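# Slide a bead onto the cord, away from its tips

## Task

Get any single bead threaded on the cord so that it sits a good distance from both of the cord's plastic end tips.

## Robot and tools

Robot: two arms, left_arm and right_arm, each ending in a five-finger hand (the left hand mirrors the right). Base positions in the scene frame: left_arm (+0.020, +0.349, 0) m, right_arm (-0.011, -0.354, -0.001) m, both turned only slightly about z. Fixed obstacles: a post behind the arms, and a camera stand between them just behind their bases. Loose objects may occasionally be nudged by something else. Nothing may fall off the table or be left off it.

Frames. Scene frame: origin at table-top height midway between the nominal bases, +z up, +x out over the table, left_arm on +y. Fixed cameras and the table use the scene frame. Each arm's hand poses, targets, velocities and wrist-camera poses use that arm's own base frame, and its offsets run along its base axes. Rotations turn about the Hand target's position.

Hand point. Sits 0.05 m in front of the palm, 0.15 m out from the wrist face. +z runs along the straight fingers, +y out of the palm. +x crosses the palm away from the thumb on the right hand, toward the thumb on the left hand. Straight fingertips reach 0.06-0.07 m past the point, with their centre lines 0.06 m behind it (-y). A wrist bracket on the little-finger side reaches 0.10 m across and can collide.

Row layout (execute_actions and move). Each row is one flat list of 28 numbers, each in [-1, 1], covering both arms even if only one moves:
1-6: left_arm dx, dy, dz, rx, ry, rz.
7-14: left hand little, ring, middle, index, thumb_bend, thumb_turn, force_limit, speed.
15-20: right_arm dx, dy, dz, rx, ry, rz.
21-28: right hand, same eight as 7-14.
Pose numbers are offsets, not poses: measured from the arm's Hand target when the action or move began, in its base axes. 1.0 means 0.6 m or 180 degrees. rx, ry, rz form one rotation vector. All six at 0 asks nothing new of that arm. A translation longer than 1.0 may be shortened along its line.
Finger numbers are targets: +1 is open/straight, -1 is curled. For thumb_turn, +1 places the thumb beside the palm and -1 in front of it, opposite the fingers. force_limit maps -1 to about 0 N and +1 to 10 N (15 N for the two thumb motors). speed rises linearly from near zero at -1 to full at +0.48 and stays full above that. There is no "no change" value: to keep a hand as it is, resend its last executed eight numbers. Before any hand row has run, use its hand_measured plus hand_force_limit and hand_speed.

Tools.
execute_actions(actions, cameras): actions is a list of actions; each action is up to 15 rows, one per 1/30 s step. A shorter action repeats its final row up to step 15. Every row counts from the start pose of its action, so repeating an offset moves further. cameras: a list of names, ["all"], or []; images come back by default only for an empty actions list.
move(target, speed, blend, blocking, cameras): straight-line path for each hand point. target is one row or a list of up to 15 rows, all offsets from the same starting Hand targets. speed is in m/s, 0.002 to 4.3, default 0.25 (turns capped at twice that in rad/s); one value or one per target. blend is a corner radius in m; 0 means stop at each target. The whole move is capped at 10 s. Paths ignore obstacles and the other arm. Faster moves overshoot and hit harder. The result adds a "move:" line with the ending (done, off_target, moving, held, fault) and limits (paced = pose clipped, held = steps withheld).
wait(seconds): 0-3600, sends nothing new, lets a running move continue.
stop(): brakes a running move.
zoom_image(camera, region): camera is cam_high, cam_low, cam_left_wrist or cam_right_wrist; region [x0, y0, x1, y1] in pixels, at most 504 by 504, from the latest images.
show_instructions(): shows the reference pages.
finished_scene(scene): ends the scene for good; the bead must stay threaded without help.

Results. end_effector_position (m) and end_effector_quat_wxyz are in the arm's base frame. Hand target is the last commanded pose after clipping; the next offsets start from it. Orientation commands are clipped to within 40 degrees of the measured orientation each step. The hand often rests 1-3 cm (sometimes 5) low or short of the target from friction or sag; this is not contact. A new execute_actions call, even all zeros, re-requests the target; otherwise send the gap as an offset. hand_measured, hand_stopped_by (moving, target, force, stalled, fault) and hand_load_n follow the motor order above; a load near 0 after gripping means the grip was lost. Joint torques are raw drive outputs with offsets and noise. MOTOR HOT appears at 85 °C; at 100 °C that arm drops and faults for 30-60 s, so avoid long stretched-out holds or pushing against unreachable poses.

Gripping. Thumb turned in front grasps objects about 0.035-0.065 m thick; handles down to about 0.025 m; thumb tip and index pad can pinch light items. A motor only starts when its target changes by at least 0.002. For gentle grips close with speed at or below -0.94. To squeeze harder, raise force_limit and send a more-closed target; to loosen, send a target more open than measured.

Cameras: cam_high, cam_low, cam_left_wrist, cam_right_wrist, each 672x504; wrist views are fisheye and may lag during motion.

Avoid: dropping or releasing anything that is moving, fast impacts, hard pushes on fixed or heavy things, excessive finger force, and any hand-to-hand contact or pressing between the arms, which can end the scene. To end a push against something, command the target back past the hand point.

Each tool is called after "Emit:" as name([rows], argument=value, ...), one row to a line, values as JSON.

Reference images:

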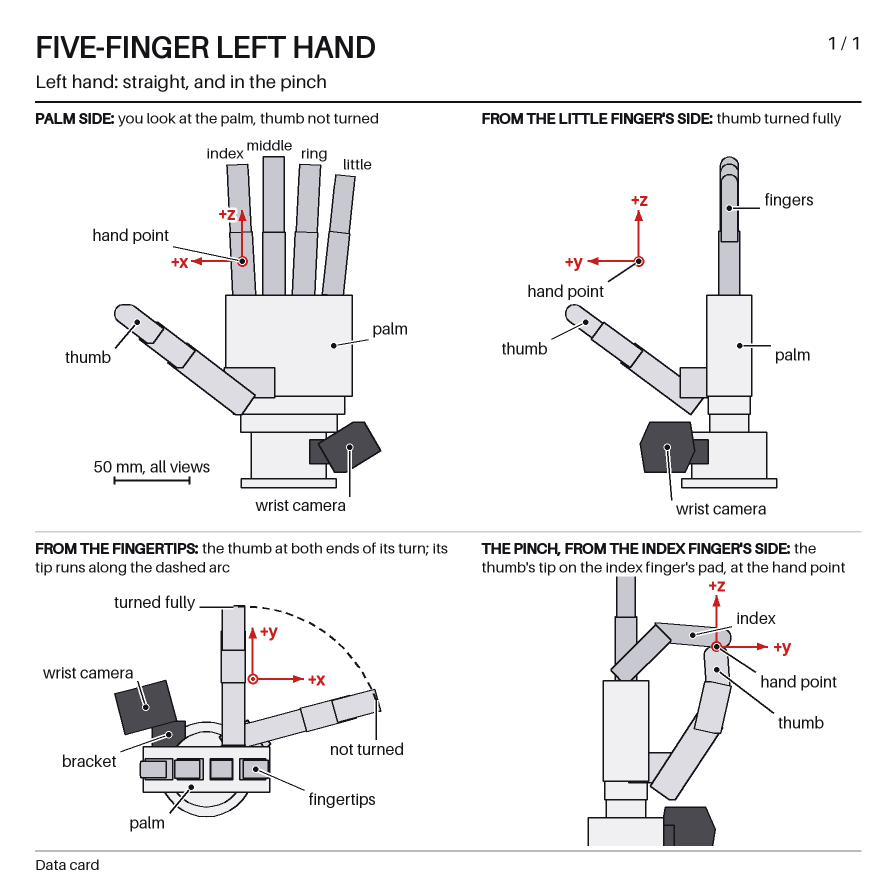

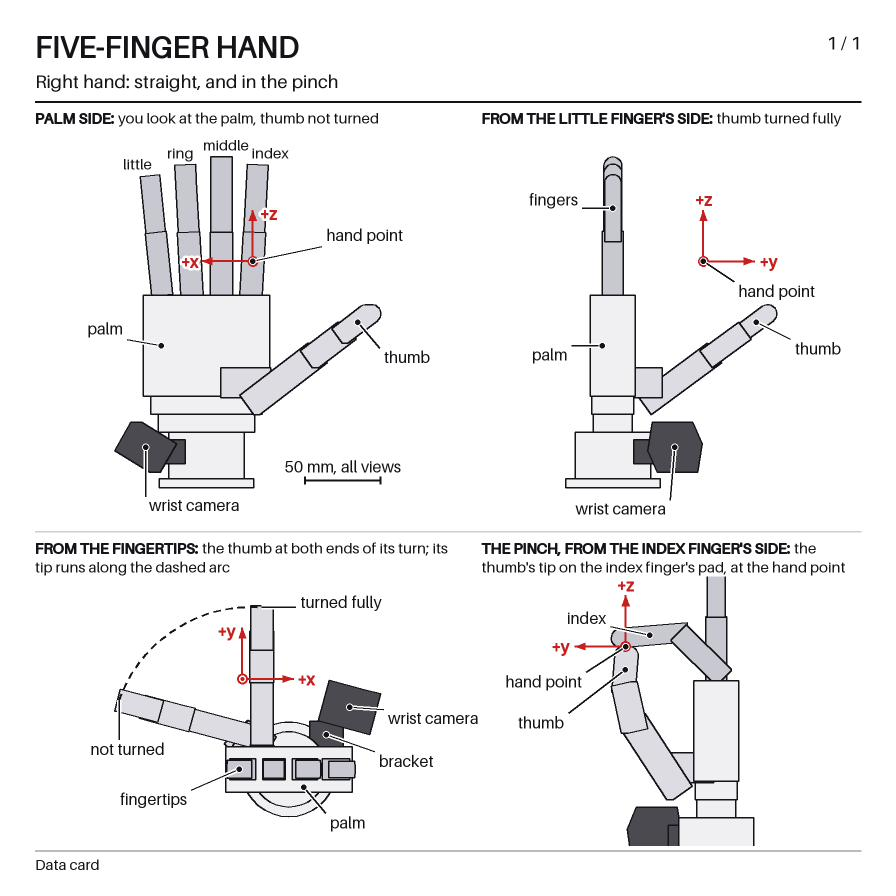

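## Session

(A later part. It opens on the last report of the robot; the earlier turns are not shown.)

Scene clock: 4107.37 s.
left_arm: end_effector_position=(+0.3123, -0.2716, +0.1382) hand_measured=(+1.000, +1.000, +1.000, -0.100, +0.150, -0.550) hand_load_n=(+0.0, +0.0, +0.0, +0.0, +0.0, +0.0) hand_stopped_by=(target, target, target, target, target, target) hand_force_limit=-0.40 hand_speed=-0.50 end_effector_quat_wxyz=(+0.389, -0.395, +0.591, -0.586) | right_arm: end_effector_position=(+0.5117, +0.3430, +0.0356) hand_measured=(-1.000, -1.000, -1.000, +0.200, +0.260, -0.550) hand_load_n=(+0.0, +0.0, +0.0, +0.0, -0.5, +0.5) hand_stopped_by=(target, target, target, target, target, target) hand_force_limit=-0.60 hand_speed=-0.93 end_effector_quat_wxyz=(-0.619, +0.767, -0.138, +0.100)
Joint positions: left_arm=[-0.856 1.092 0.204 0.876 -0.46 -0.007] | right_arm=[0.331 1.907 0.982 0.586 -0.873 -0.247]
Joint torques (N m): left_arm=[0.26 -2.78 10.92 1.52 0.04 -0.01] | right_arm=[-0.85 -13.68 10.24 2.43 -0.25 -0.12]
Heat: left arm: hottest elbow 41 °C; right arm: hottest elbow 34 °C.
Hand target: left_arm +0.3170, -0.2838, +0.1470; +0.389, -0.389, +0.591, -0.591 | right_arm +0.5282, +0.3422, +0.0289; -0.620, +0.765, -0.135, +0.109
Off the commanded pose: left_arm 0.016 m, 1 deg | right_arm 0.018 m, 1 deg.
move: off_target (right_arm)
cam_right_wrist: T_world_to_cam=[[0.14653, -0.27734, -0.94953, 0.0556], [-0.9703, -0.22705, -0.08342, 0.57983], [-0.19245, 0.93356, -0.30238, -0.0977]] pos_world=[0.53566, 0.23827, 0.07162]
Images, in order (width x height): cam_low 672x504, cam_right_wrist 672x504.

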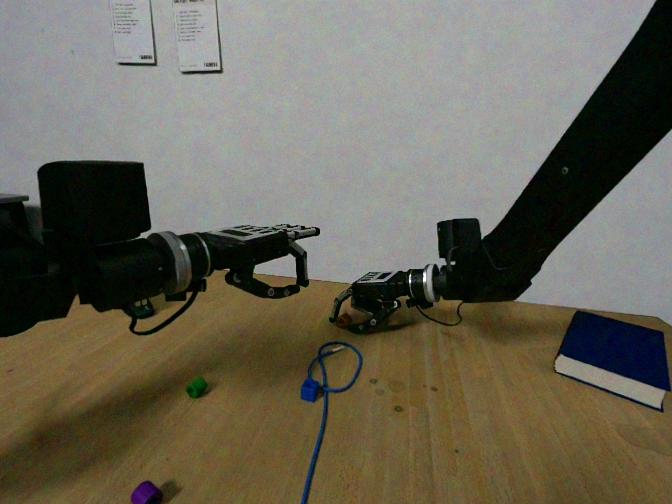

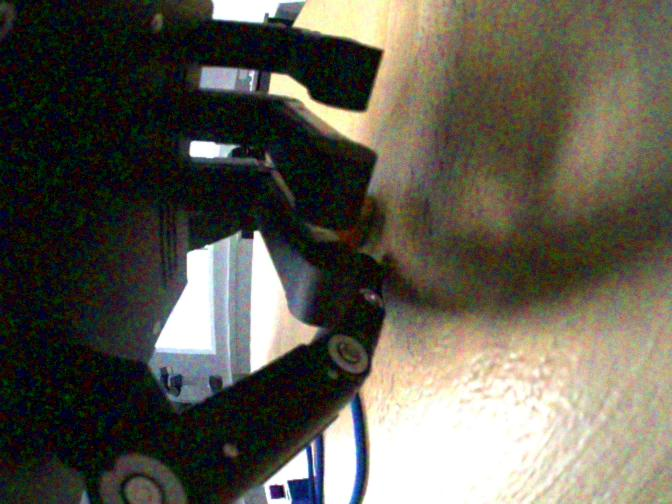

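Emit:
execute_actions([
  [[0,0,0,0,0,0,1,1,1,-0.10,0.15,-0.55,-0.4,-0.5,0,0,0,0,0,0,-1,-1,-1,-0.05,0.26,-0.55,-0.5,-0.93]],
  [[0,0,0,0,0,0,1,1,1,-0.10,0.15,-0.55,-0.4,-0.5,0,0,0,0,0,0,-1,-1,-1,-0.05,0.26,-0.55,-0.5,-0.93]],
  [[0,0,0,0,0,0,1,1,1,-0.10,0.15,-0.55,-0.4,-0.5,0,0,0,0,0,0,-1,-1,-1,-0.05,0.26,-0.55,-0.5,-0.93]],
  [[0,0,0,0,0,0,1,1,1,-0.10,0.15,-0.55,-0.4,-0.5,0,0,0,0,0,0,-1,-1,-1,-0.05,0.26,-0.55,-0.5,-0.93]],
  [[0,0,0,0,0,0,1,1,1,-0.10,0.15,-0.55,-0.4,-0.5,0,0,0,0,0,0,-1,-1,-1,-0.05,0.26,-0.55,-0.5,-0.93]],
], cameras=["cam_right_wrist","cam_low"])

Emit:
zoom_image(camera="cam_low", region=[310, 260, 430, 360])

Emit:
zoom_image(camera="cam_right_wrist", region=[320, 190, 420, 270])

Scene clock: 4125.03 s.
left_arm: end_effector_position=(+0.3123, -0.2716, +0.1382) hand_measured=(+1.000, +1.000, +1.000, -0.100, +0.150, -0.550) hand_load_n=(+0.0, -0.5, -0.5, +0.0, +0.0, +0.0) hand_stopped_by=(target, target, target, target, target, target) hand_force_limit=-0.40 hand_speed=-0.50 end_effector_quat_wxyz=(+0.389, -0.395, +0.591, -0.586) | right_arm: end_effector_position=(+0.5128, +0.3434, +0.0368) hand_measured=(-1.000, -1.000, -1.000, +0.038, +0.260, -0.550) hand_load_n=(+0.0, +0.0, +0.0, +1.0, -0.5, +0.0) hand_stopped_by=(target, target, target, force, target, target) hand_force_limit=-0.50 hand_speed=-0.93 end_effector_quat_wxyz=(-0.620, +0.766, -0.137, +0.101)
Joint positions: left_arm=[-0.856 1.092 0.204 0.876 -0.46 -0.007] | right_arm=[0.331 1.907 0.984 0.588 -0.873 -0.247]
Joint torques (N m): left_arm=[0.21 -2.73 10.89 1.57 0.02 0] | right_arm=[-0.91 -13.86 10.1 2.37 -0.24 -0.12]
Heat: left arm: hottest elbow 41 °C; right arm: hottest elbow 35 °C.
Hand target: left_arm +0.3170, -0.2838, +0.1470; +0.389, -0.389, +0.591, -0.591 | right_arm +0.5284, +0.3423, +0.0290; -0.620, +0.765, -0.135, +0.110
Off the commanded pose: left_arm 0.016 m, 1 deg | right_arm 0.017 m, 1 deg.
cam_right_wrist: T_world_to_cam=[[0.15032, -0.27587, -0.94937, 0.05427], [-0.9699, -0.22722, -0.08755, 0.58108], [-0.19156, 0.93395, -0.30173, -0.09804]] pos_world=[0.53665, 0.23857, 0.07281]
Images, in order (width x height): cam_low 672x504, cam_right_wrist 672x504.

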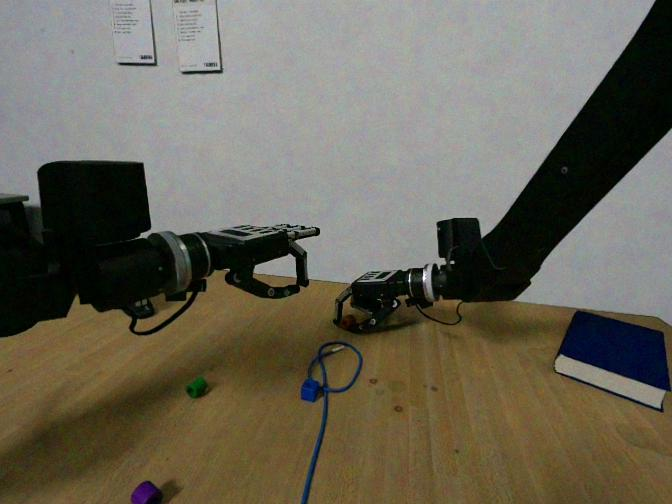

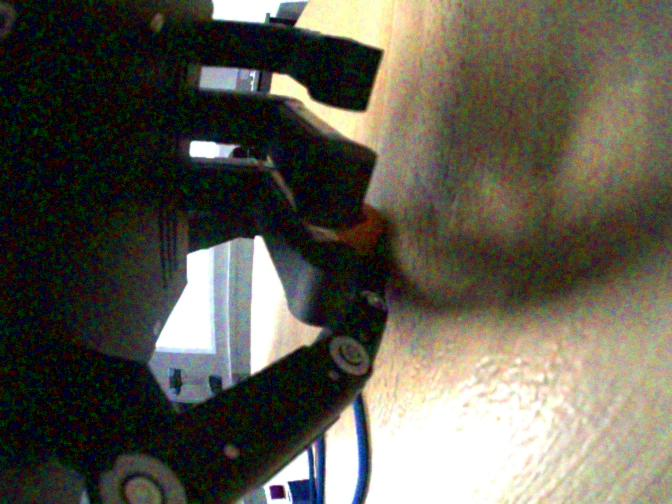

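Scaled by 4.200 from the camera's image (finer frame: 960x720).

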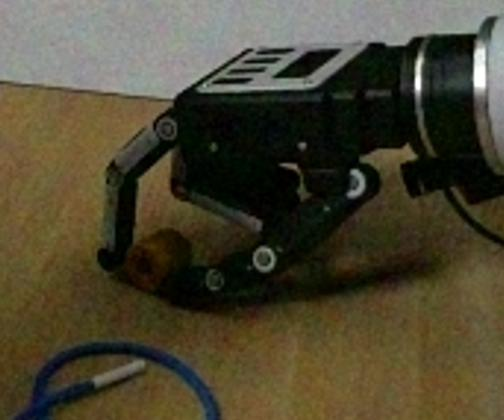

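Scaled by 5.040 from the camera's image (finer frame: 960x720).

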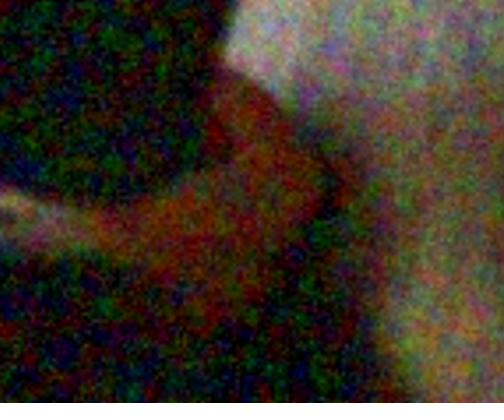

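Emit:
execute_actions([
  [[0,0,0,0,0,0,1,1,1,-0.10,0.15,-0.55,-0.4,-0.5,0,0,0,0,0,0,-1,-1,-1,-0.06,0.26,-0.55,-0.3,-0.93]],
  [[0,0,0,0,0,0,1,1,1,-0.10,0.15,-0.55,-0.4,-0.5,0,0,0,0,0,0,-1,-1,-1,-0.06,0.26,-0.55,-0.3,-0.93]],
  [[0,0,0,0,0,0,1,1,1,-0.10,0.15,-0.55,-0.4,-0.5,0,0,0,0,0,0,-1,-1,-1,-0.06,0.26,-0.55,-0.3,-0.93]],
], cameras=["cam_right_wrist","cam_low"])

Emit:
zoom_image(camera="cam_low", region=[310, 260, 430, 360])

Emit:
zoom_image(camera="cam_right_wrist", region=[320, 190, 420, 270])

Scene clock: 4133.43 s.
left_arm: end_effector_position=(+0.3123, -0.2716, +0.1382) hand_measured=(+1.000, +1.000, +1.000, -0.100, +0.150, -0.550) hand_load_n=(+0.0, +0.0, +0.0, +0.0, +0.0, +0.0) hand_stopped_by=(target, target, target, target, target, target) hand_force_limit=-0.40 hand_speed=-0.50 end_effector_quat_wxyz=(+0.389, -0.395, +0.591, -0.586) | right_arm: end_effector_position=(+0.5137, +0.3438, +0.0380) hand_measured=(-1.000, -1.000, -1.000, +0.012, +0.260, -0.550) hand_load_n=(+0.0, +0.0, +0.0, +3.0, +1.0, +0.0) hand_stopped_by=(target, target, target, force, target, target) hand_force_limit=-0.30 hand_speed=-0.93 end_effector_quat_wxyz=(-0.621, +0.766, -0.135, +0.102)
Joint positions: left_arm=[-0.856 1.092 0.204 0.876 -0.46 -0.007] | right_arm=[0.331 1.907 0.986 0.589 -0.874 -0.247]
Joint torques (N m): left_arm=[0.38 -2.78 10.91 1.52 0.03 0.01] | right_arm=[-0.85 -13.74 9.95 2.29 -0.19 -0.12]
Heat: left arm: hottest elbow 41 °C; right arm: hottest elbow 35 °C.
Hand target: left_arm +0.3170, -0.2838, +0.1470; +0.389, -0.389, +0.591, -0.591 | right_arm +0.5284, +0.3423, +0.0290; -0.620, +0.765, -0.135, +0.110
Off the commanded pose: left_arm 0.016 m, 1 deg | right_arm 0.017 m, 1 deg.
cam_right_wrist: T_world_to_cam=[[0.15396, -0.27422, -0.94926, 0.05296], [-0.96933, -0.22815, -0.09131, 0.58236], [-0.19154, 0.93421, -0.30094, -0.09814]] pos_world=[0.53755, 0.23907, 0.07391]
Images, in order (width x height): cam_low 672x504, cam_right_wrist 672x504.

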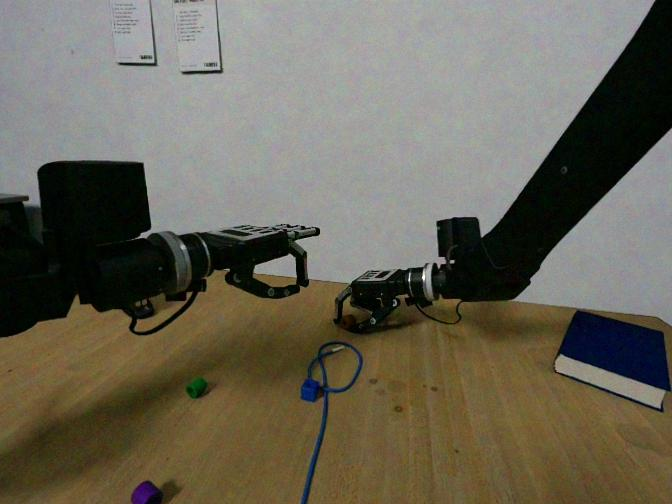

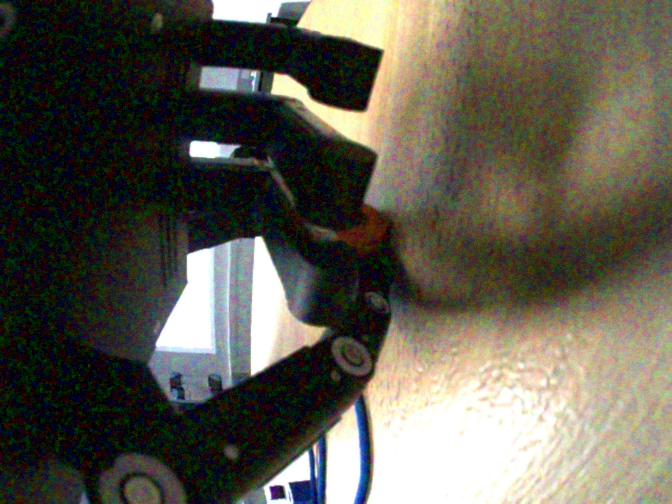

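Scaled by 4.200 from the camera's image (finer frame: 960x720).

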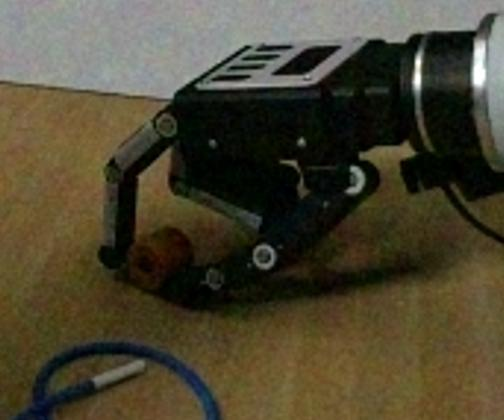

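Scaled by 5.040 from the camera's image (finer frame: 960x720).

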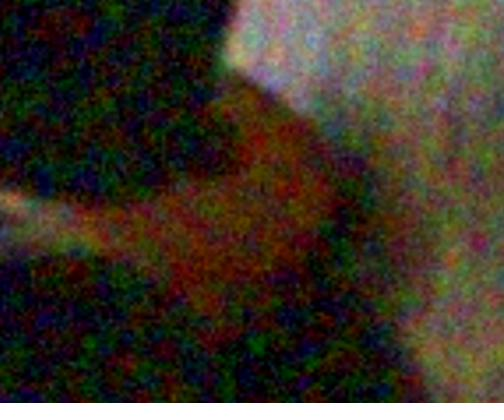

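Emit:
move(target=[0,0,0,0,0,0,1,1,1,-0.10,0.15,-0.55,-0.4,-0.5,0,0,0.15,0,0,0,-1,-1,-1,-0.06,0.26,-0.55,-0.3,-0.93], speed=0.06, cameras=["cam_right_wrist","cam_low","cam_left_wrist","cam_high"])

Emit:
zoom_image(camera="cam_low", region=[310, 240, 430, 340])

Emit:
zoom_image(camera="cam_right_wrist", region=[320, 190, 420, 270])

Scene clock: 4141.33 s.
left_arm: end_effector_position=(+0.3123, -0.2716, +0.1382) hand_measured=(+1.000, +1.000, +1.000, -0.100, +0.150, -0.550) hand_load_n=(+0.0, +0.0, +0.0, +0.0, +0.5, +0.0) hand_stopped_by=(target, target, target, target, target, target) hand_force_limit=-0.40 hand_speed=-0.50 end_effector_quat_wxyz=(+0.389, -0.395, +0.591, -0.586) | right_arm: end_effector_position=(+0.5097, +0.3424, +0.0978) hand_measured=(-1.000, -1.000, -1.000, +0.012, +0.260, -0.550) hand_load_n=(+0.0, +0.0, +0.0, +2.5, +1.5, +0.0) hand_stopped_by=(target, target, target, force, target, target) hand_force_limit=-0.30 hand_speed=-0.93 end_effector_quat_wxyz=(-0.613, +0.771, -0.146, +0.089)
Joint positions: left_arm=[-0.856 1.092 0.204 0.876 -0.46 -0.007] | right_arm=[0.331 1.771 1.019 0.381 -0.874 -0.247]
Joint torques (N m): left_arm=[0.26 -2.49 10.88 1.52 0.02 0] | right_arm=[-0.73 -17.08 12.03 1.58 -0.21 -0.13]
Heat: left arm: hottest elbow 41 °C; right arm: hottest elbow 35 °C.
Hand target: left_arm +0.3170, -0.2838, +0.1470; +0.389, -0.389, +0.591, -0.591 | right_arm +0.5284, +0.3423, +0.1190; -0.620, +0.765, -0.135, +0.110
Off the commanded pose: left_arm 0.016 m, 1 deg | right_arm 0.028 m, 3 deg.
move: off_target (right_arm)
cam_left_wrist: T_world_to_cam=[[-0.05681, -0.23094, 0.97131, -0.17553], [-0.76821, -0.61127, -0.19027, 0.10909], [0.63767, -0.75698, -0.14268, -0.27273]] pos_world=[0.24774, -0.1803, 0.15234]
cam_right_wrist: T_world_to_cam=[[0.11899, -0.28621, -0.95075, 0.13204], [-0.97199, -0.22904, -0.0527, 0.58141], [-0.20268, 0.93039, -0.30545, -0.07214]] pos_world=[0.53479, 0.23808, 0.13414]

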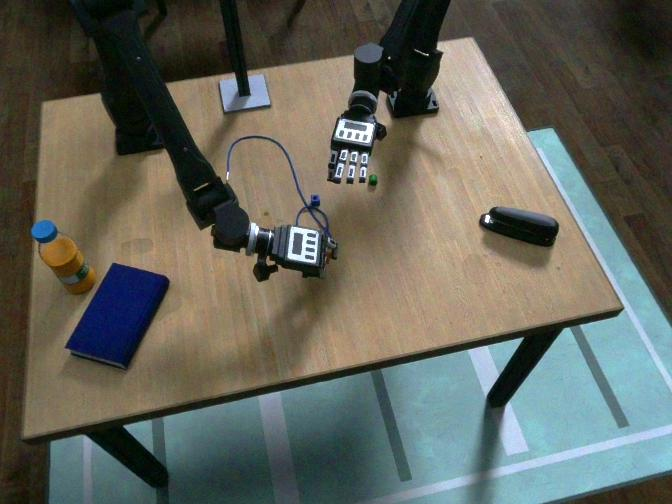

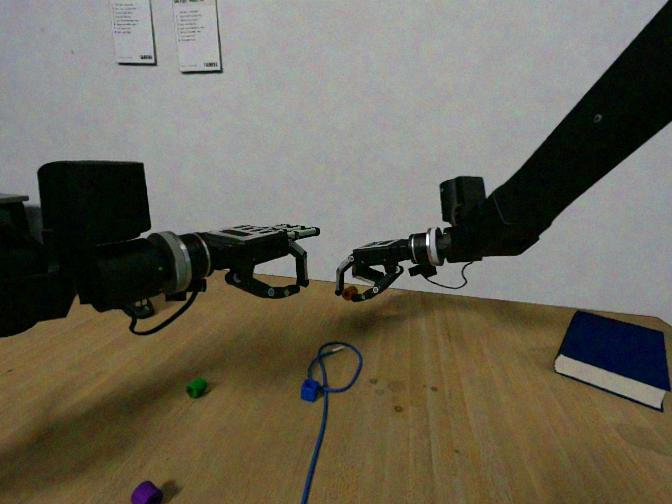

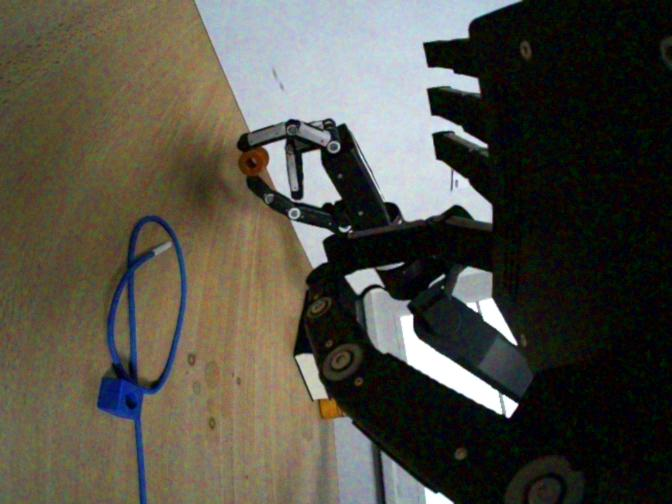

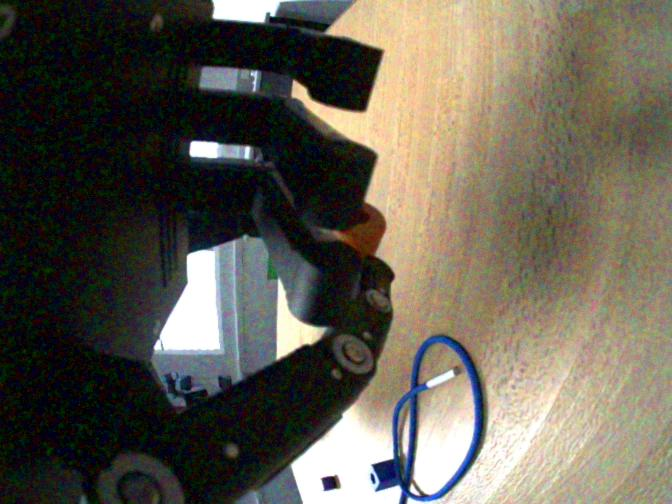

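Scaled by 4.200 from the camera's image (finer frame: 960x720).

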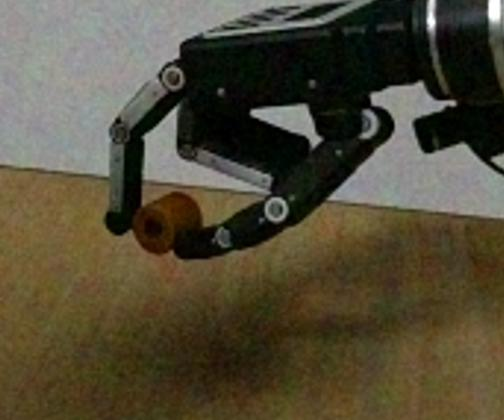

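Scaled by 5.040 from the camera's image (finer frame: 960x720).

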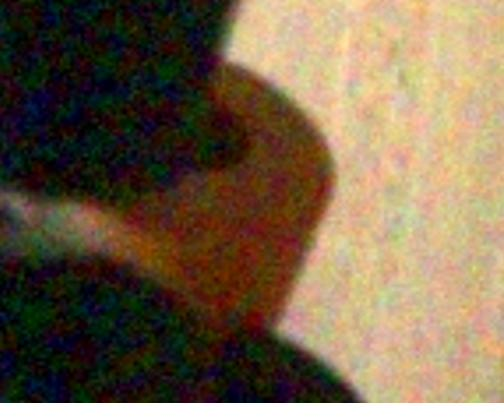

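Emit:
zoom_image(camera="cam_left_wrist", region=[225, 125, 285, 185])

Emit:
zoom_image(camera="cam_low", region=[330, 270, 380, 310])

Scaled by 8.400 from the camera's image (finer frame: 960x720).

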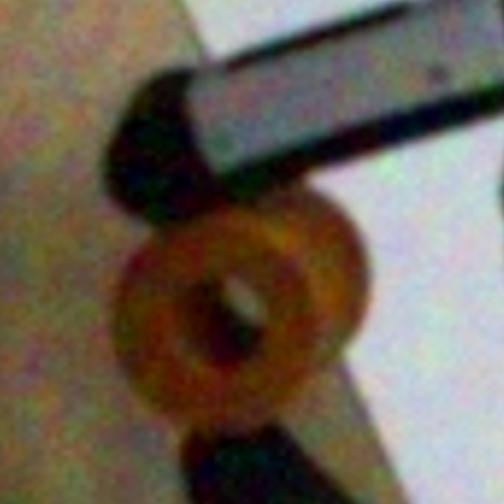

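Scaled by 10.080 from the camera's image (finer frame: 960x720).

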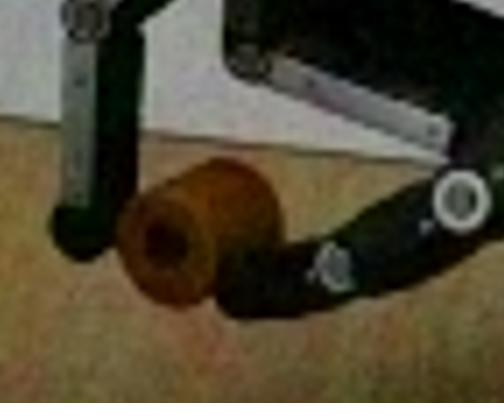

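Emit:
move([
  [0,0,0,0,0,0,1,1,1,-0.10,0.15,-0.55,-0.4,-0.5,-0.1333,0,0.17,0,0,0,-1,-1,-1,-0.06,0.26,-0.55,-0.3,-0.93],
  [0,0,0,0,0,0,1,1,1,-0.10,0.15,-0.55,-0.4,-0.5,-0.1333,0,0.17,0.0855,0.1454,-0.0187,-1,-1,-1,-0.06,0.26,-0.55,-0.3,-0.93],
], speed=0.08, blend=[0.02,0], cameras=["cam_right_wrist","cam_low","cam_left_wrist"])

Scene clock: 4190.37 s.
left_arm: end_effector_position=(+0.3123, -0.2716, +0.1382) hand_measured=(+1.000, +1.000, +1.000, -0.100, +0.150, -0.550) hand_load_n=(+0.0, +0.0, +0.0, +0.0, +0.0, +0.0) hand_stopped_by=(target, target, target, target, target, target) hand_force_limit=-0.40 hand_speed=-0.50 end_effector_quat_wxyz=(+0.389, -0.395, +0.591, -0.586) | right_arm: end_effector_position=(+0.4459, +0.3471, +0.2385) hand_measured=(-1.000, -1.000, -1.000, +0.012, +0.260, -0.550) hand_load_n=(+0.0, +0.0, +0.0, +2.0, +1.5, -0.5) hand_stopped_by=(target, target, target, force, target, target) hand_force_limit=-0.30 hand_speed=-0.93 end_effector_quat_wxyz=(+0.672, -0.678, +0.292, +0.058)
Joint positions: left_arm=[-0.856 1.092 0.204 0.876 -0.46 -0.007] | right_arm=[0.329 1.517 0.944 0.425 -0.918 0.375]
Joint torques (N m): left_arm=[0.15 -2.78 10.89 1.58 0.02 0.02] | right_arm=[-1.03 -10.93 8.23 2.54 -0.24 0.12]
Heat: left arm: hottest elbow 41 °C; right arm: hottest elbow 34 °C.
Hand target: left_arm +0.3170, -0.2838, +0.1470; +0.389, -0.389, +0.591, -0.591 | right_arm +0.4485, +0.3423, +0.2210; +0.666, -0.677, +0.307, +0.067
Off the commanded pose: left_arm 0.016 m, 1 deg | right_arm 0.018 m, 2 deg.
move: off_target (right_arm)
cam_left_wrist: T_world_to_cam=[[-0.05681, -0.23094, 0.97131, -0.17553], [-0.76821, -0.61127, -0.19027, 0.10909], [0.63767, -0.75698, -0.14268, -0.27273]] pos_world=[0.24774, -0.1803, 0.15234]
cam_right_wrist: T_world_to_cam=[[-0.25695, -0.01145, -0.96636, 0.35075], [-0.94668, -0.1981, 0.25407, 0.43271], [-0.19434, 0.98011, 0.04006, -0.1498]] pos_world=[0.47065, 0.23656, 0.23502]
Images, in order (width x height): cam_low 672x504, cam_left_wrist 672x504, cam_right_wrist 672x504.

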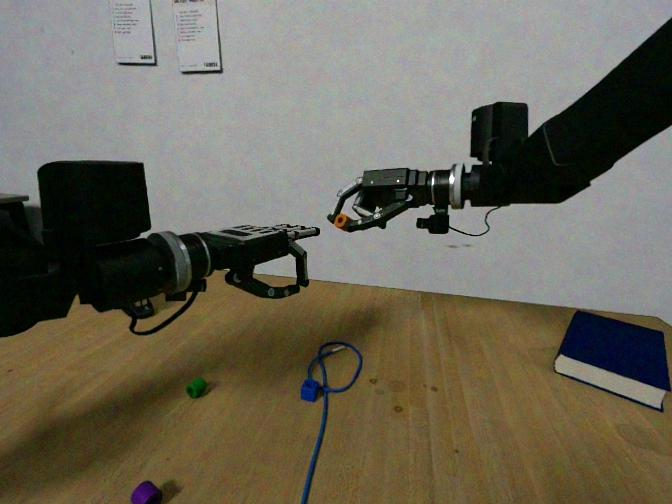

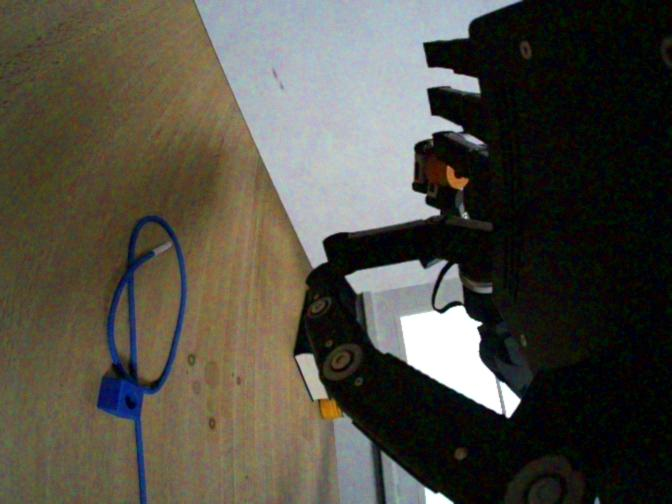

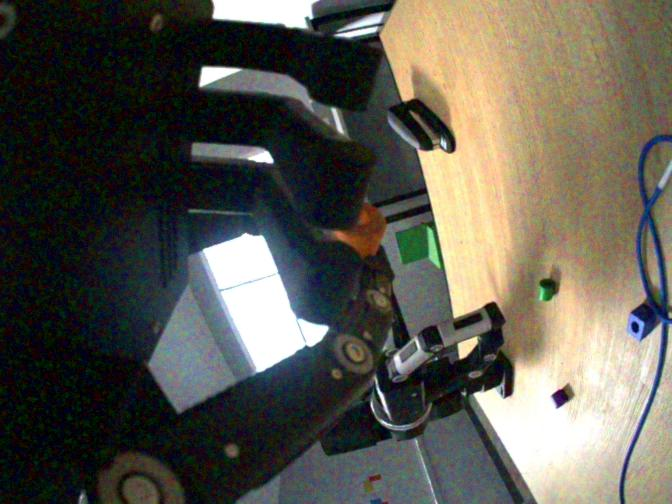

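Emit:
move([
  [0,0,0,0,0,0,1,1,1,-0.10,0.15,-0.55,-0.4,-0.5,0,-0.12,0.03,0.0854,0.1454,-0.0188,-1,-1,-1,-0.06,0.26,-0.55,-0.3,-0.93],
  [0,0,0,0,0,0,1,1,1,-0.10,0.15,-0.55,-0.4,-0.5,0,-0.2,0.05,0.1708,0.2907,-0.0377,-1,-1,-1,-0.06,0.26,-0.55,-0.3,-0.93],
], speed=0.08, blend=[0.02,0], cameras=["cam_right_wrist","cam_low","cam_left_wrist","cam_high"])

Scene clock: 4210.00 s.
left_arm: end_effector_position=(+0.3123, -0.2716, +0.1382) hand_measured=(+1.000, +1.000, +1.000, -0.100, +0.150, -0.550) hand_load_n=(+0.0, +0.0, +0.0, +0.0, +0.0, +0.0) hand_stopped_by=(target, target, target, target, target, target) hand_force_limit=-0.40 hand_speed=-0.50 end_effector_quat_wxyz=(+0.389, -0.395, +0.591, -0.586) | right_arm: end_effector_position=(+0.4457, +0.2273, +0.2647) hand_measured=(-1.000, -1.000, -1.000, +0.012, +0.260, -0.550) hand_load_n=(+0.0, +0.0, +0.0, +2.0, +1.0, -0.5) hand_stopped_by=(target, target, target, force, target, target) hand_force_limit=-0.30 hand_speed=-0.93 end_effector_quat_wxyz=(+0.624, -0.378, +0.563, +0.389)
Joint positions: left_arm=[-0.856 1.092 0.204 0.876 -0.46 -0.007] | right_arm=[0.067 1.627 0.736 1.063 -1.077 1.689]
Joint torques (N m): left_arm=[0.21 -2.78 10.91 1.55 0.02 0.01] | right_arm=[-0.79 -9.88 6.17 2.26 0.18 0.19]
Heat: left arm: hottest elbow 41 °C; right arm: hottest elbow 34 °C.
Hand target: left_arm +0.3170, -0.2838, +0.1470; +0.389, -0.389, +0.591, -0.591 | right_arm +0.4485, +0.2223, +0.2510; +0.617, -0.366, +0.575, +0.393
Off the commanded pose: left_arm 0.016 m, 1 deg | right_arm 0.015 m, 2 deg.
move: off_target (right_arm)
cam_left_wrist: T_world_to_cam=[[-0.05681, -0.23094, 0.97131, -0.17553], [-0.76821, -0.61127, -0.19027, 0.10909], [0.63767, -0.75698, -0.14268, -0.27273]] pos_world=[0.24774, -0.1803, 0.15234]
cam_right_wrist: T_world_to_cam=[[-0.86864, 0.40927, -0.27922, 0.36972], [-0.45198, -0.42379, 0.78493, 0.09243], [0.20292, 0.80802, 0.5531, -0.30724]] pos_world=[0.42528, 0.13612, 0.20061]

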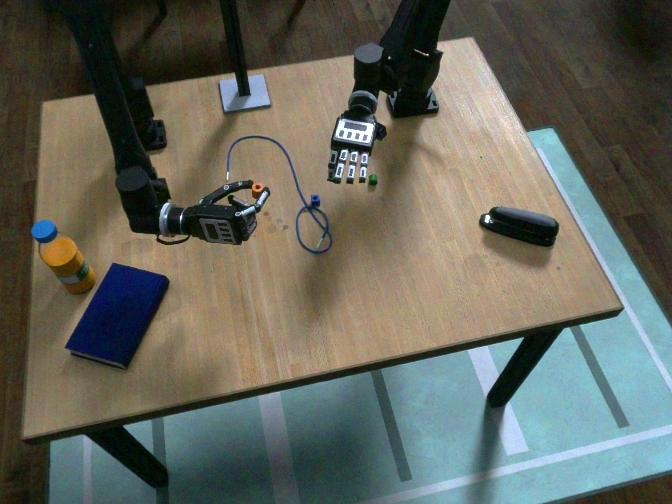

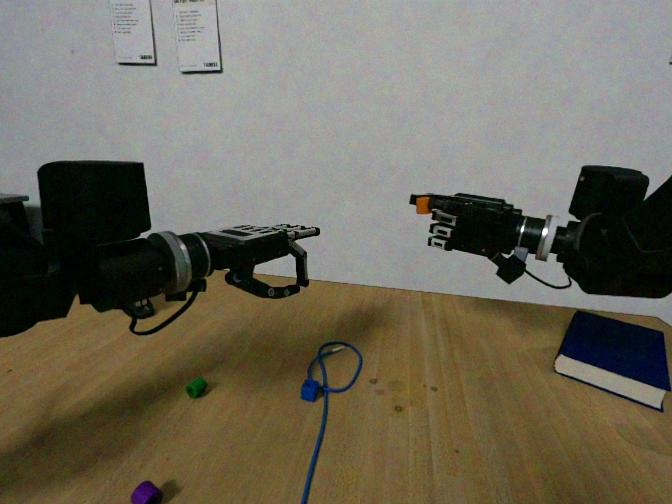

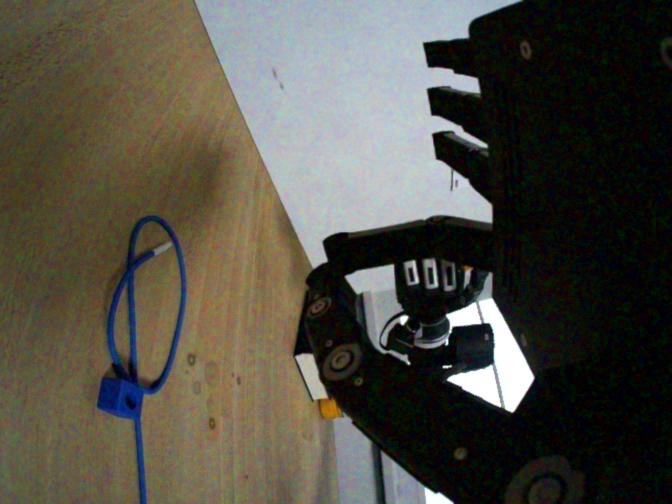

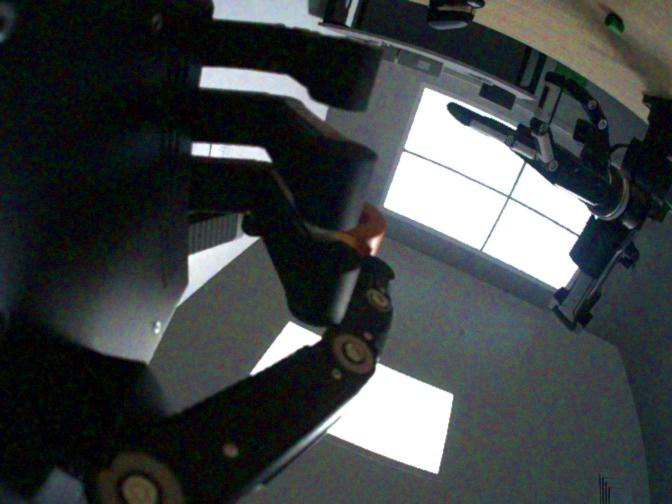

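Emit:
zoom_image(camera="cam_high", region=[210, 130, 360, 260])

Emit:
zoom_image(camera="cam_low", region=[390, 170, 480, 240])

Emit:
zoom_image(camera="cam_high", region=[230, 170, 290, 220])

Scaled by 3.360 from the camera's image (finer frame: 960x720).

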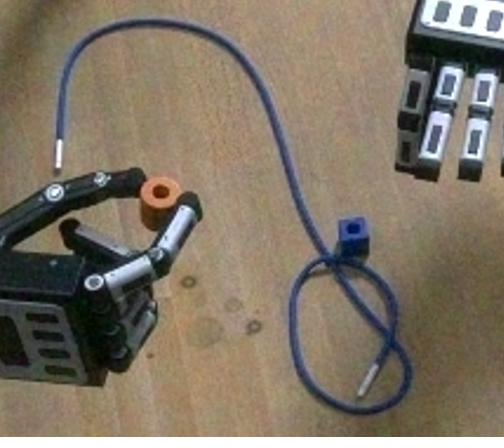

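Scaled by 5.600 from the camera's image (finer frame: 960x720).

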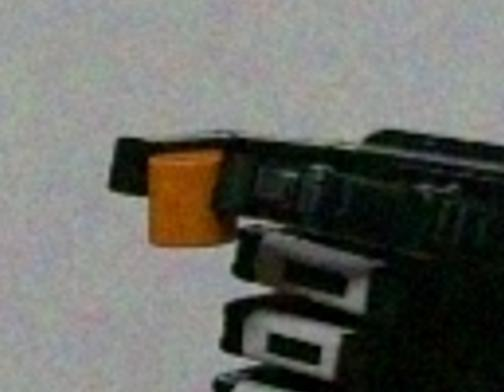

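Scaled by 8.400 from the camera's image (finer frame: 960x720).

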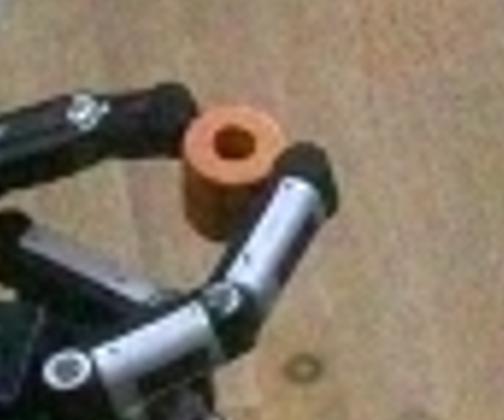

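Emit:
move(target=[0.11,-0.095,-0.07,0,0,0,1,1,1,0.0,0.15,-0.55,-0.4,-0.5,0,0,0,0,0,0,-1,-1,-1,-0.06,0.26,-0.55,-0.3,-0.93], speed=0.1, cameras=["cam_low","cam_left_wrist","cam_high"])

Scene clock: 4262.70 s.
left_arm: end_effector_position=(+0.3704, -0.3382, +0.0975) hand_measured=(+1.000, +1.000, +1.000, +0.000, +0.150, -0.550) hand_load_n=(+0.0, +0.0, +0.0, +0.0, +0.5, +0.5) hand_stopped_by=(target, target, target, target, target, target) hand_force_limit=-0.40 hand_speed=-0.50 end_effector_quat_wxyz=(+0.381, -0.388, +0.601, -0.585) | right_arm: end_effector_position=(+0.4457, +0.2273, +0.2647) hand_measured=(-1.000, -1.000, -1.000, +0.012, +0.260, -0.550) hand_load_n=(+0.0, +0.0, +0.0, +2.5, +1.5, -0.5) hand_stopped_by=(target, target, target, force, target, target) hand_force_limit=-0.30 hand_speed=-0.93 end_effector_quat_wxyz=(+0.624, -0.378, +0.563, +0.390)
Joint positions: left_arm=[-0.84 1.535 0.398 1.111 -0.421 -0.007] | right_arm=[0.067 1.627 0.736 1.063 -1.077 1.69]
Joint torques (N m): left_arm=[2.08 -7.53 8.23 2.44 0.13 0] | right_arm=[-0.97 -9.99 6.16 2.25 0.17 0.18]
Heat: left arm: hottest elbow 41 °C; right arm: hottest elbow 33 °C.
Hand target: left_arm +0.3830, -0.3408, +0.1051; +0.388, -0.389, +0.591, -0.591 | right_arm +0.4485, +0.2223, +0.2510; +0.617, -0.366, +0.575, +0.393
Off the commanded pose: left_arm 0.015 m, 2 deg | right_arm 0.015 m, 2 deg.
move: off_target (left_arm)
cam_left_wrist: T_world_to_cam=[[-0.05255, -0.23963, 0.96944, -0.15238], [-0.78464, -0.5906, -0.18852, 0.11812], [0.61772, -0.77057, -0.15699, -0.36183]] pos_world=[0.30818, -0.24557, 0.11318]
Images, in order (width x height): cam_high 672x504, cam_low 672x504, cam_left_wrist 672x504.

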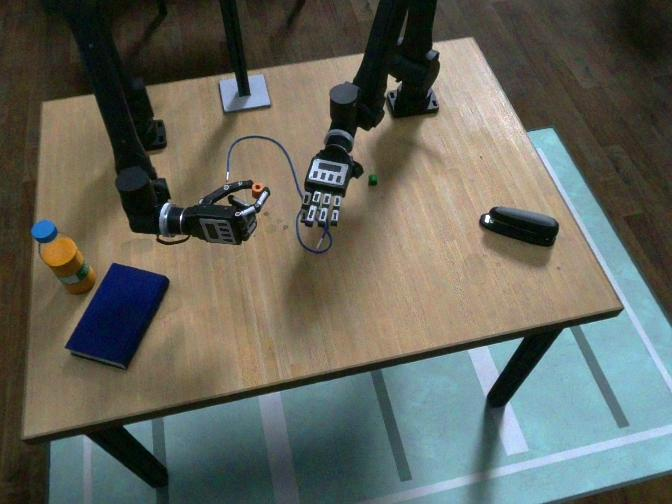

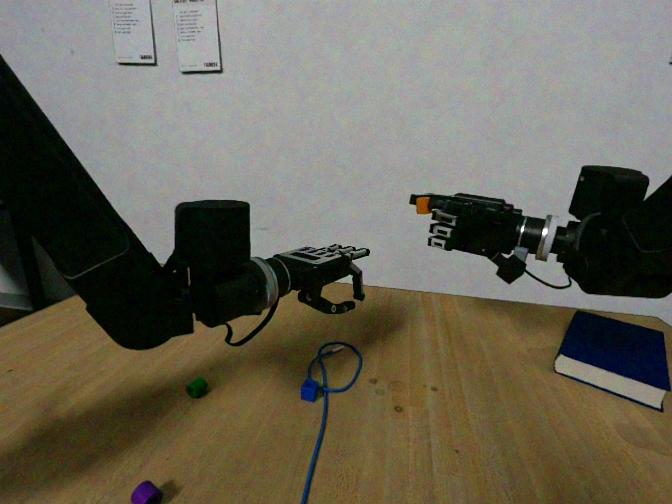

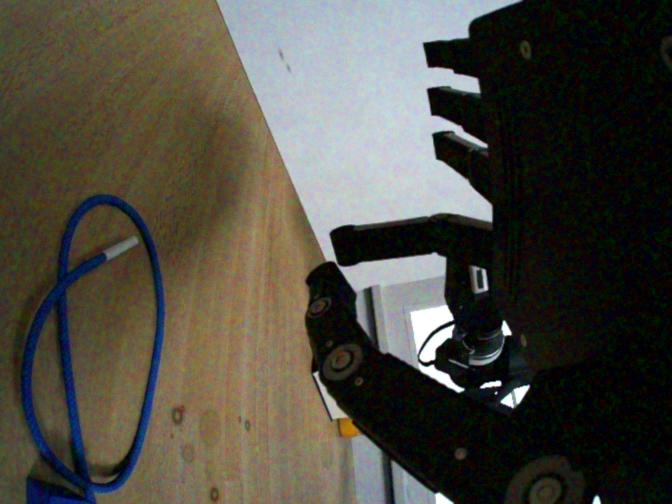

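Emit:
move(target=[0.015,0.0,-0.0875,0,0,0,1,1,1,0.0,0.15,-0.55,-0.4,-0.5,0,0,0,0,0,0,-1,-1,-1,-0.06,0.26,-0.55,-0.3,-0.93], speed=0.06, cameras=["cam_low","cam_left_wrist"])

Scene clock: 4313.77 s.
left_arm: end_effector_position=(+0.3813, -0.3406, +0.0499) hand_measured=(+1.000, +1.000, +1.000, +0.000, +0.150, -0.550) hand_load_n=(+0.0, +0.0, +0.0, +0.0, +0.0, +0.0) hand_stopped_by=(target, target, target, target, target, target) hand_force_limit=-0.40 hand_speed=-0.50 end_effector_quat_wxyz=(+0.382, -0.388, +0.598, -0.588) | right_arm: end_effector_position=(+0.4457, +0.2273, +0.2647) hand_measured=(-1.000, -1.000, -1.000, +0.012, +0.260, -0.550) hand_load_n=(+0.0, +0.0, +0.0, +2.0, +1.5, -0.5) hand_stopped_by=(target, target, target, force, target, target) hand_force_limit=-0.30 hand_speed=-0.93 end_effector_quat_wxyz=(+0.624, -0.378, +0.563, +0.390)
Joint positions: left_arm=[-0.82 1.77 0.415 1.336 -0.401 -0.007] | right_arm=[0.067 1.627 0.736 1.063 -1.077 1.69]
Joint torques (N m): left_arm=[2.32 -8.76 5.79 2.55 0.15 0.01] | right_arm=[-0.91 -9.93 6.12 2.28 0.17 0.18]
Heat: left arm: hottest elbow 36 °C; right arm: hottest elbow 32 °C.
Hand target: left_arm +0.3920, -0.3408, +0.0525; +0.389, -0.389, +0.591, -0.591 | right_arm +0.4485, +0.2223, +0.2510; +0.617, -0.366, +0.575, +0.393
Off the commanded pose: left_arm 0.011 m, 1 deg | right_arm 0.015 m, 2 deg.
move: off_target (left_arm)
cam_left_wrist: T_world_to_cam=[[-0.05717, -0.2339, 0.97058, -0.10265], [-0.78344, -0.59209, -0.18884, 0.11538], [0.61884, -0.77118, -0.1494, -0.37886]] pos_world=[0.31898, -0.24787, 0.06481]

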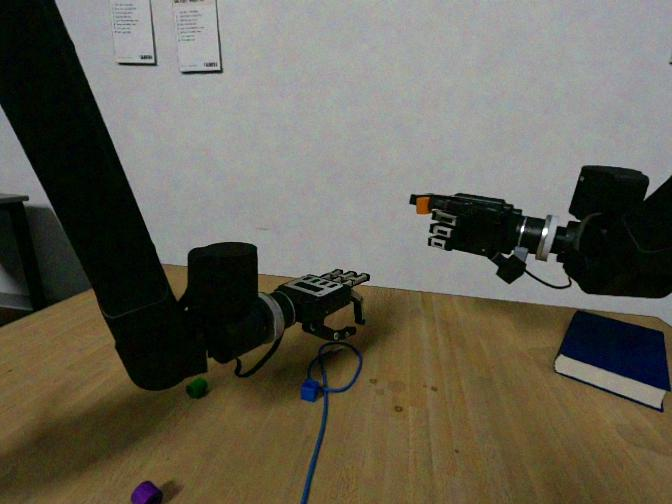

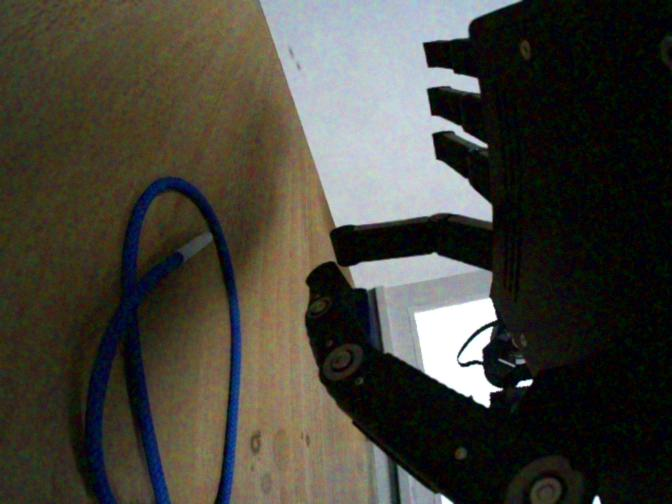

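Emit:
move(target=[-0.013,0.004,-0.05,0,0,0,1,1,1,0.0,0.15,-0.55,-0.4,-0.5,0,0,0,0,0,0,-1,-1,-1,-0.06,0.26,-0.55,-0.3,-0.93], speed=0.05, cameras=["cam_low","cam_left_wrist"])

Scene clock: 4333.37 s.
left_arm: end_effector_position=(+0.3801, -0.3368, +0.0239) hand_measured=(+1.000, +1.000, +1.000, +0.000, +0.150, -0.550) hand_load_n=(-0.5, +0.0, +0.0, +0.0, +0.0, +0.0) hand_stopped_by=(target, target, target, target, target, target) hand_force_limit=-0.40 hand_speed=-0.50 end_effector_quat_wxyz=(+0.385, -0.390, +0.594, -0.589) | right_arm: end_effector_position=(+0.4457, +0.2273, +0.2647) hand_measured=(-1.000, -1.000, -1.000, +0.012, +0.260, -0.550) hand_load_n=(+0.0, +0.0, +0.0, +2.0, +1.0, -0.5) hand_stopped_by=(target, target, target, force, target, target) hand_force_limit=-0.30 hand_speed=-0.93 end_effector_quat_wxyz=(+0.624, -0.378, +0.563, +0.390)
Joint positions: left_arm=[-0.82 1.898 0.415 1.473 -0.41 -0.007] | right_arm=[0.067 1.627 0.736 1.063 -1.077 1.69]
Joint torques (N m): left_arm=[1.26 -9.41 4.01 2.37 0.03 0] | right_arm=[-1.03 -10.05 6.16 2.3 0.17 0.18]
Motor temperatures (°C): left_arm=[21 30 35 23 23 24] | right_arm=[22 27 31 25 24 26]
Heat: left arm: hottest elbow 35 °C; right arm: hottest elbow 31 °C.
Hand target: left_arm +0.3842, -0.3384, +0.0226; +0.389, -0.389, +0.591, -0.591 | right_arm +0.4485, +0.2223, +0.2510; +0.617, -0.366, +0.575, +0.393
Off the commanded pose: left_arm 0.005 m, 1 deg | right_arm 0.015 m, 2 deg.
move: done
cam_left_wrist: T_world_to_cam=[[-0.0613, -0.22802, 0.97172, -0.07302], [-0.77703, -0.60015, -0.18985, 0.10657], [0.62647, -0.7667, -0.14038, -0.38066]] pos_world=[0.3168, -0.24454, 0.03775]

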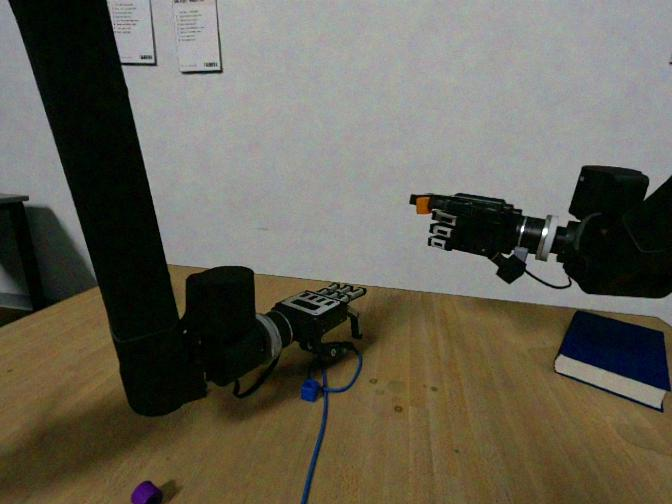

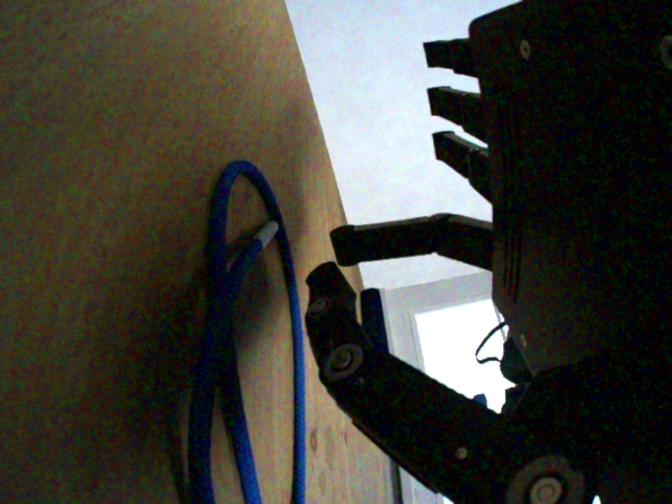

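Emit:
zoom_image(camera="cam_low", region=[280, 290, 400, 390])

Emit:
zoom_image(camera="cam_left_wrist", region=[200, 150, 380, 330])

Scaled by 4.200 from the camera's image (finer frame: 960x720).

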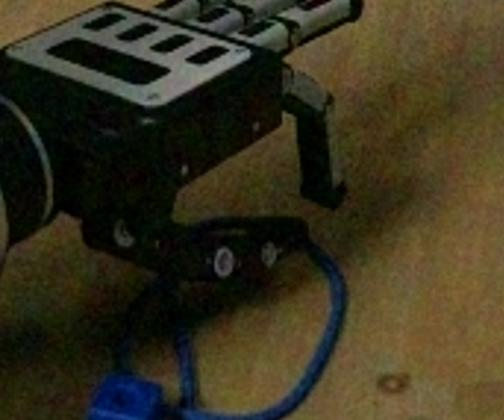

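Scaled by 2.800 from the camera's image (finer frame: 960x720).

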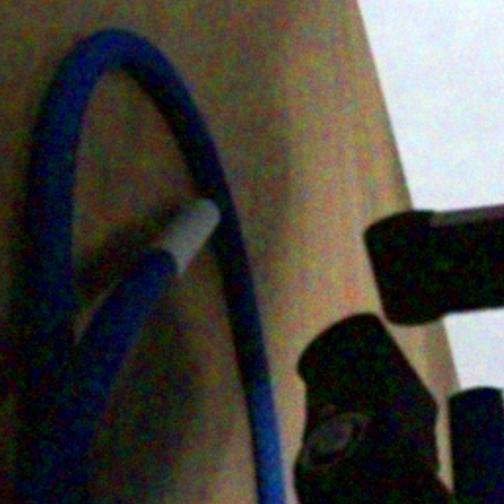

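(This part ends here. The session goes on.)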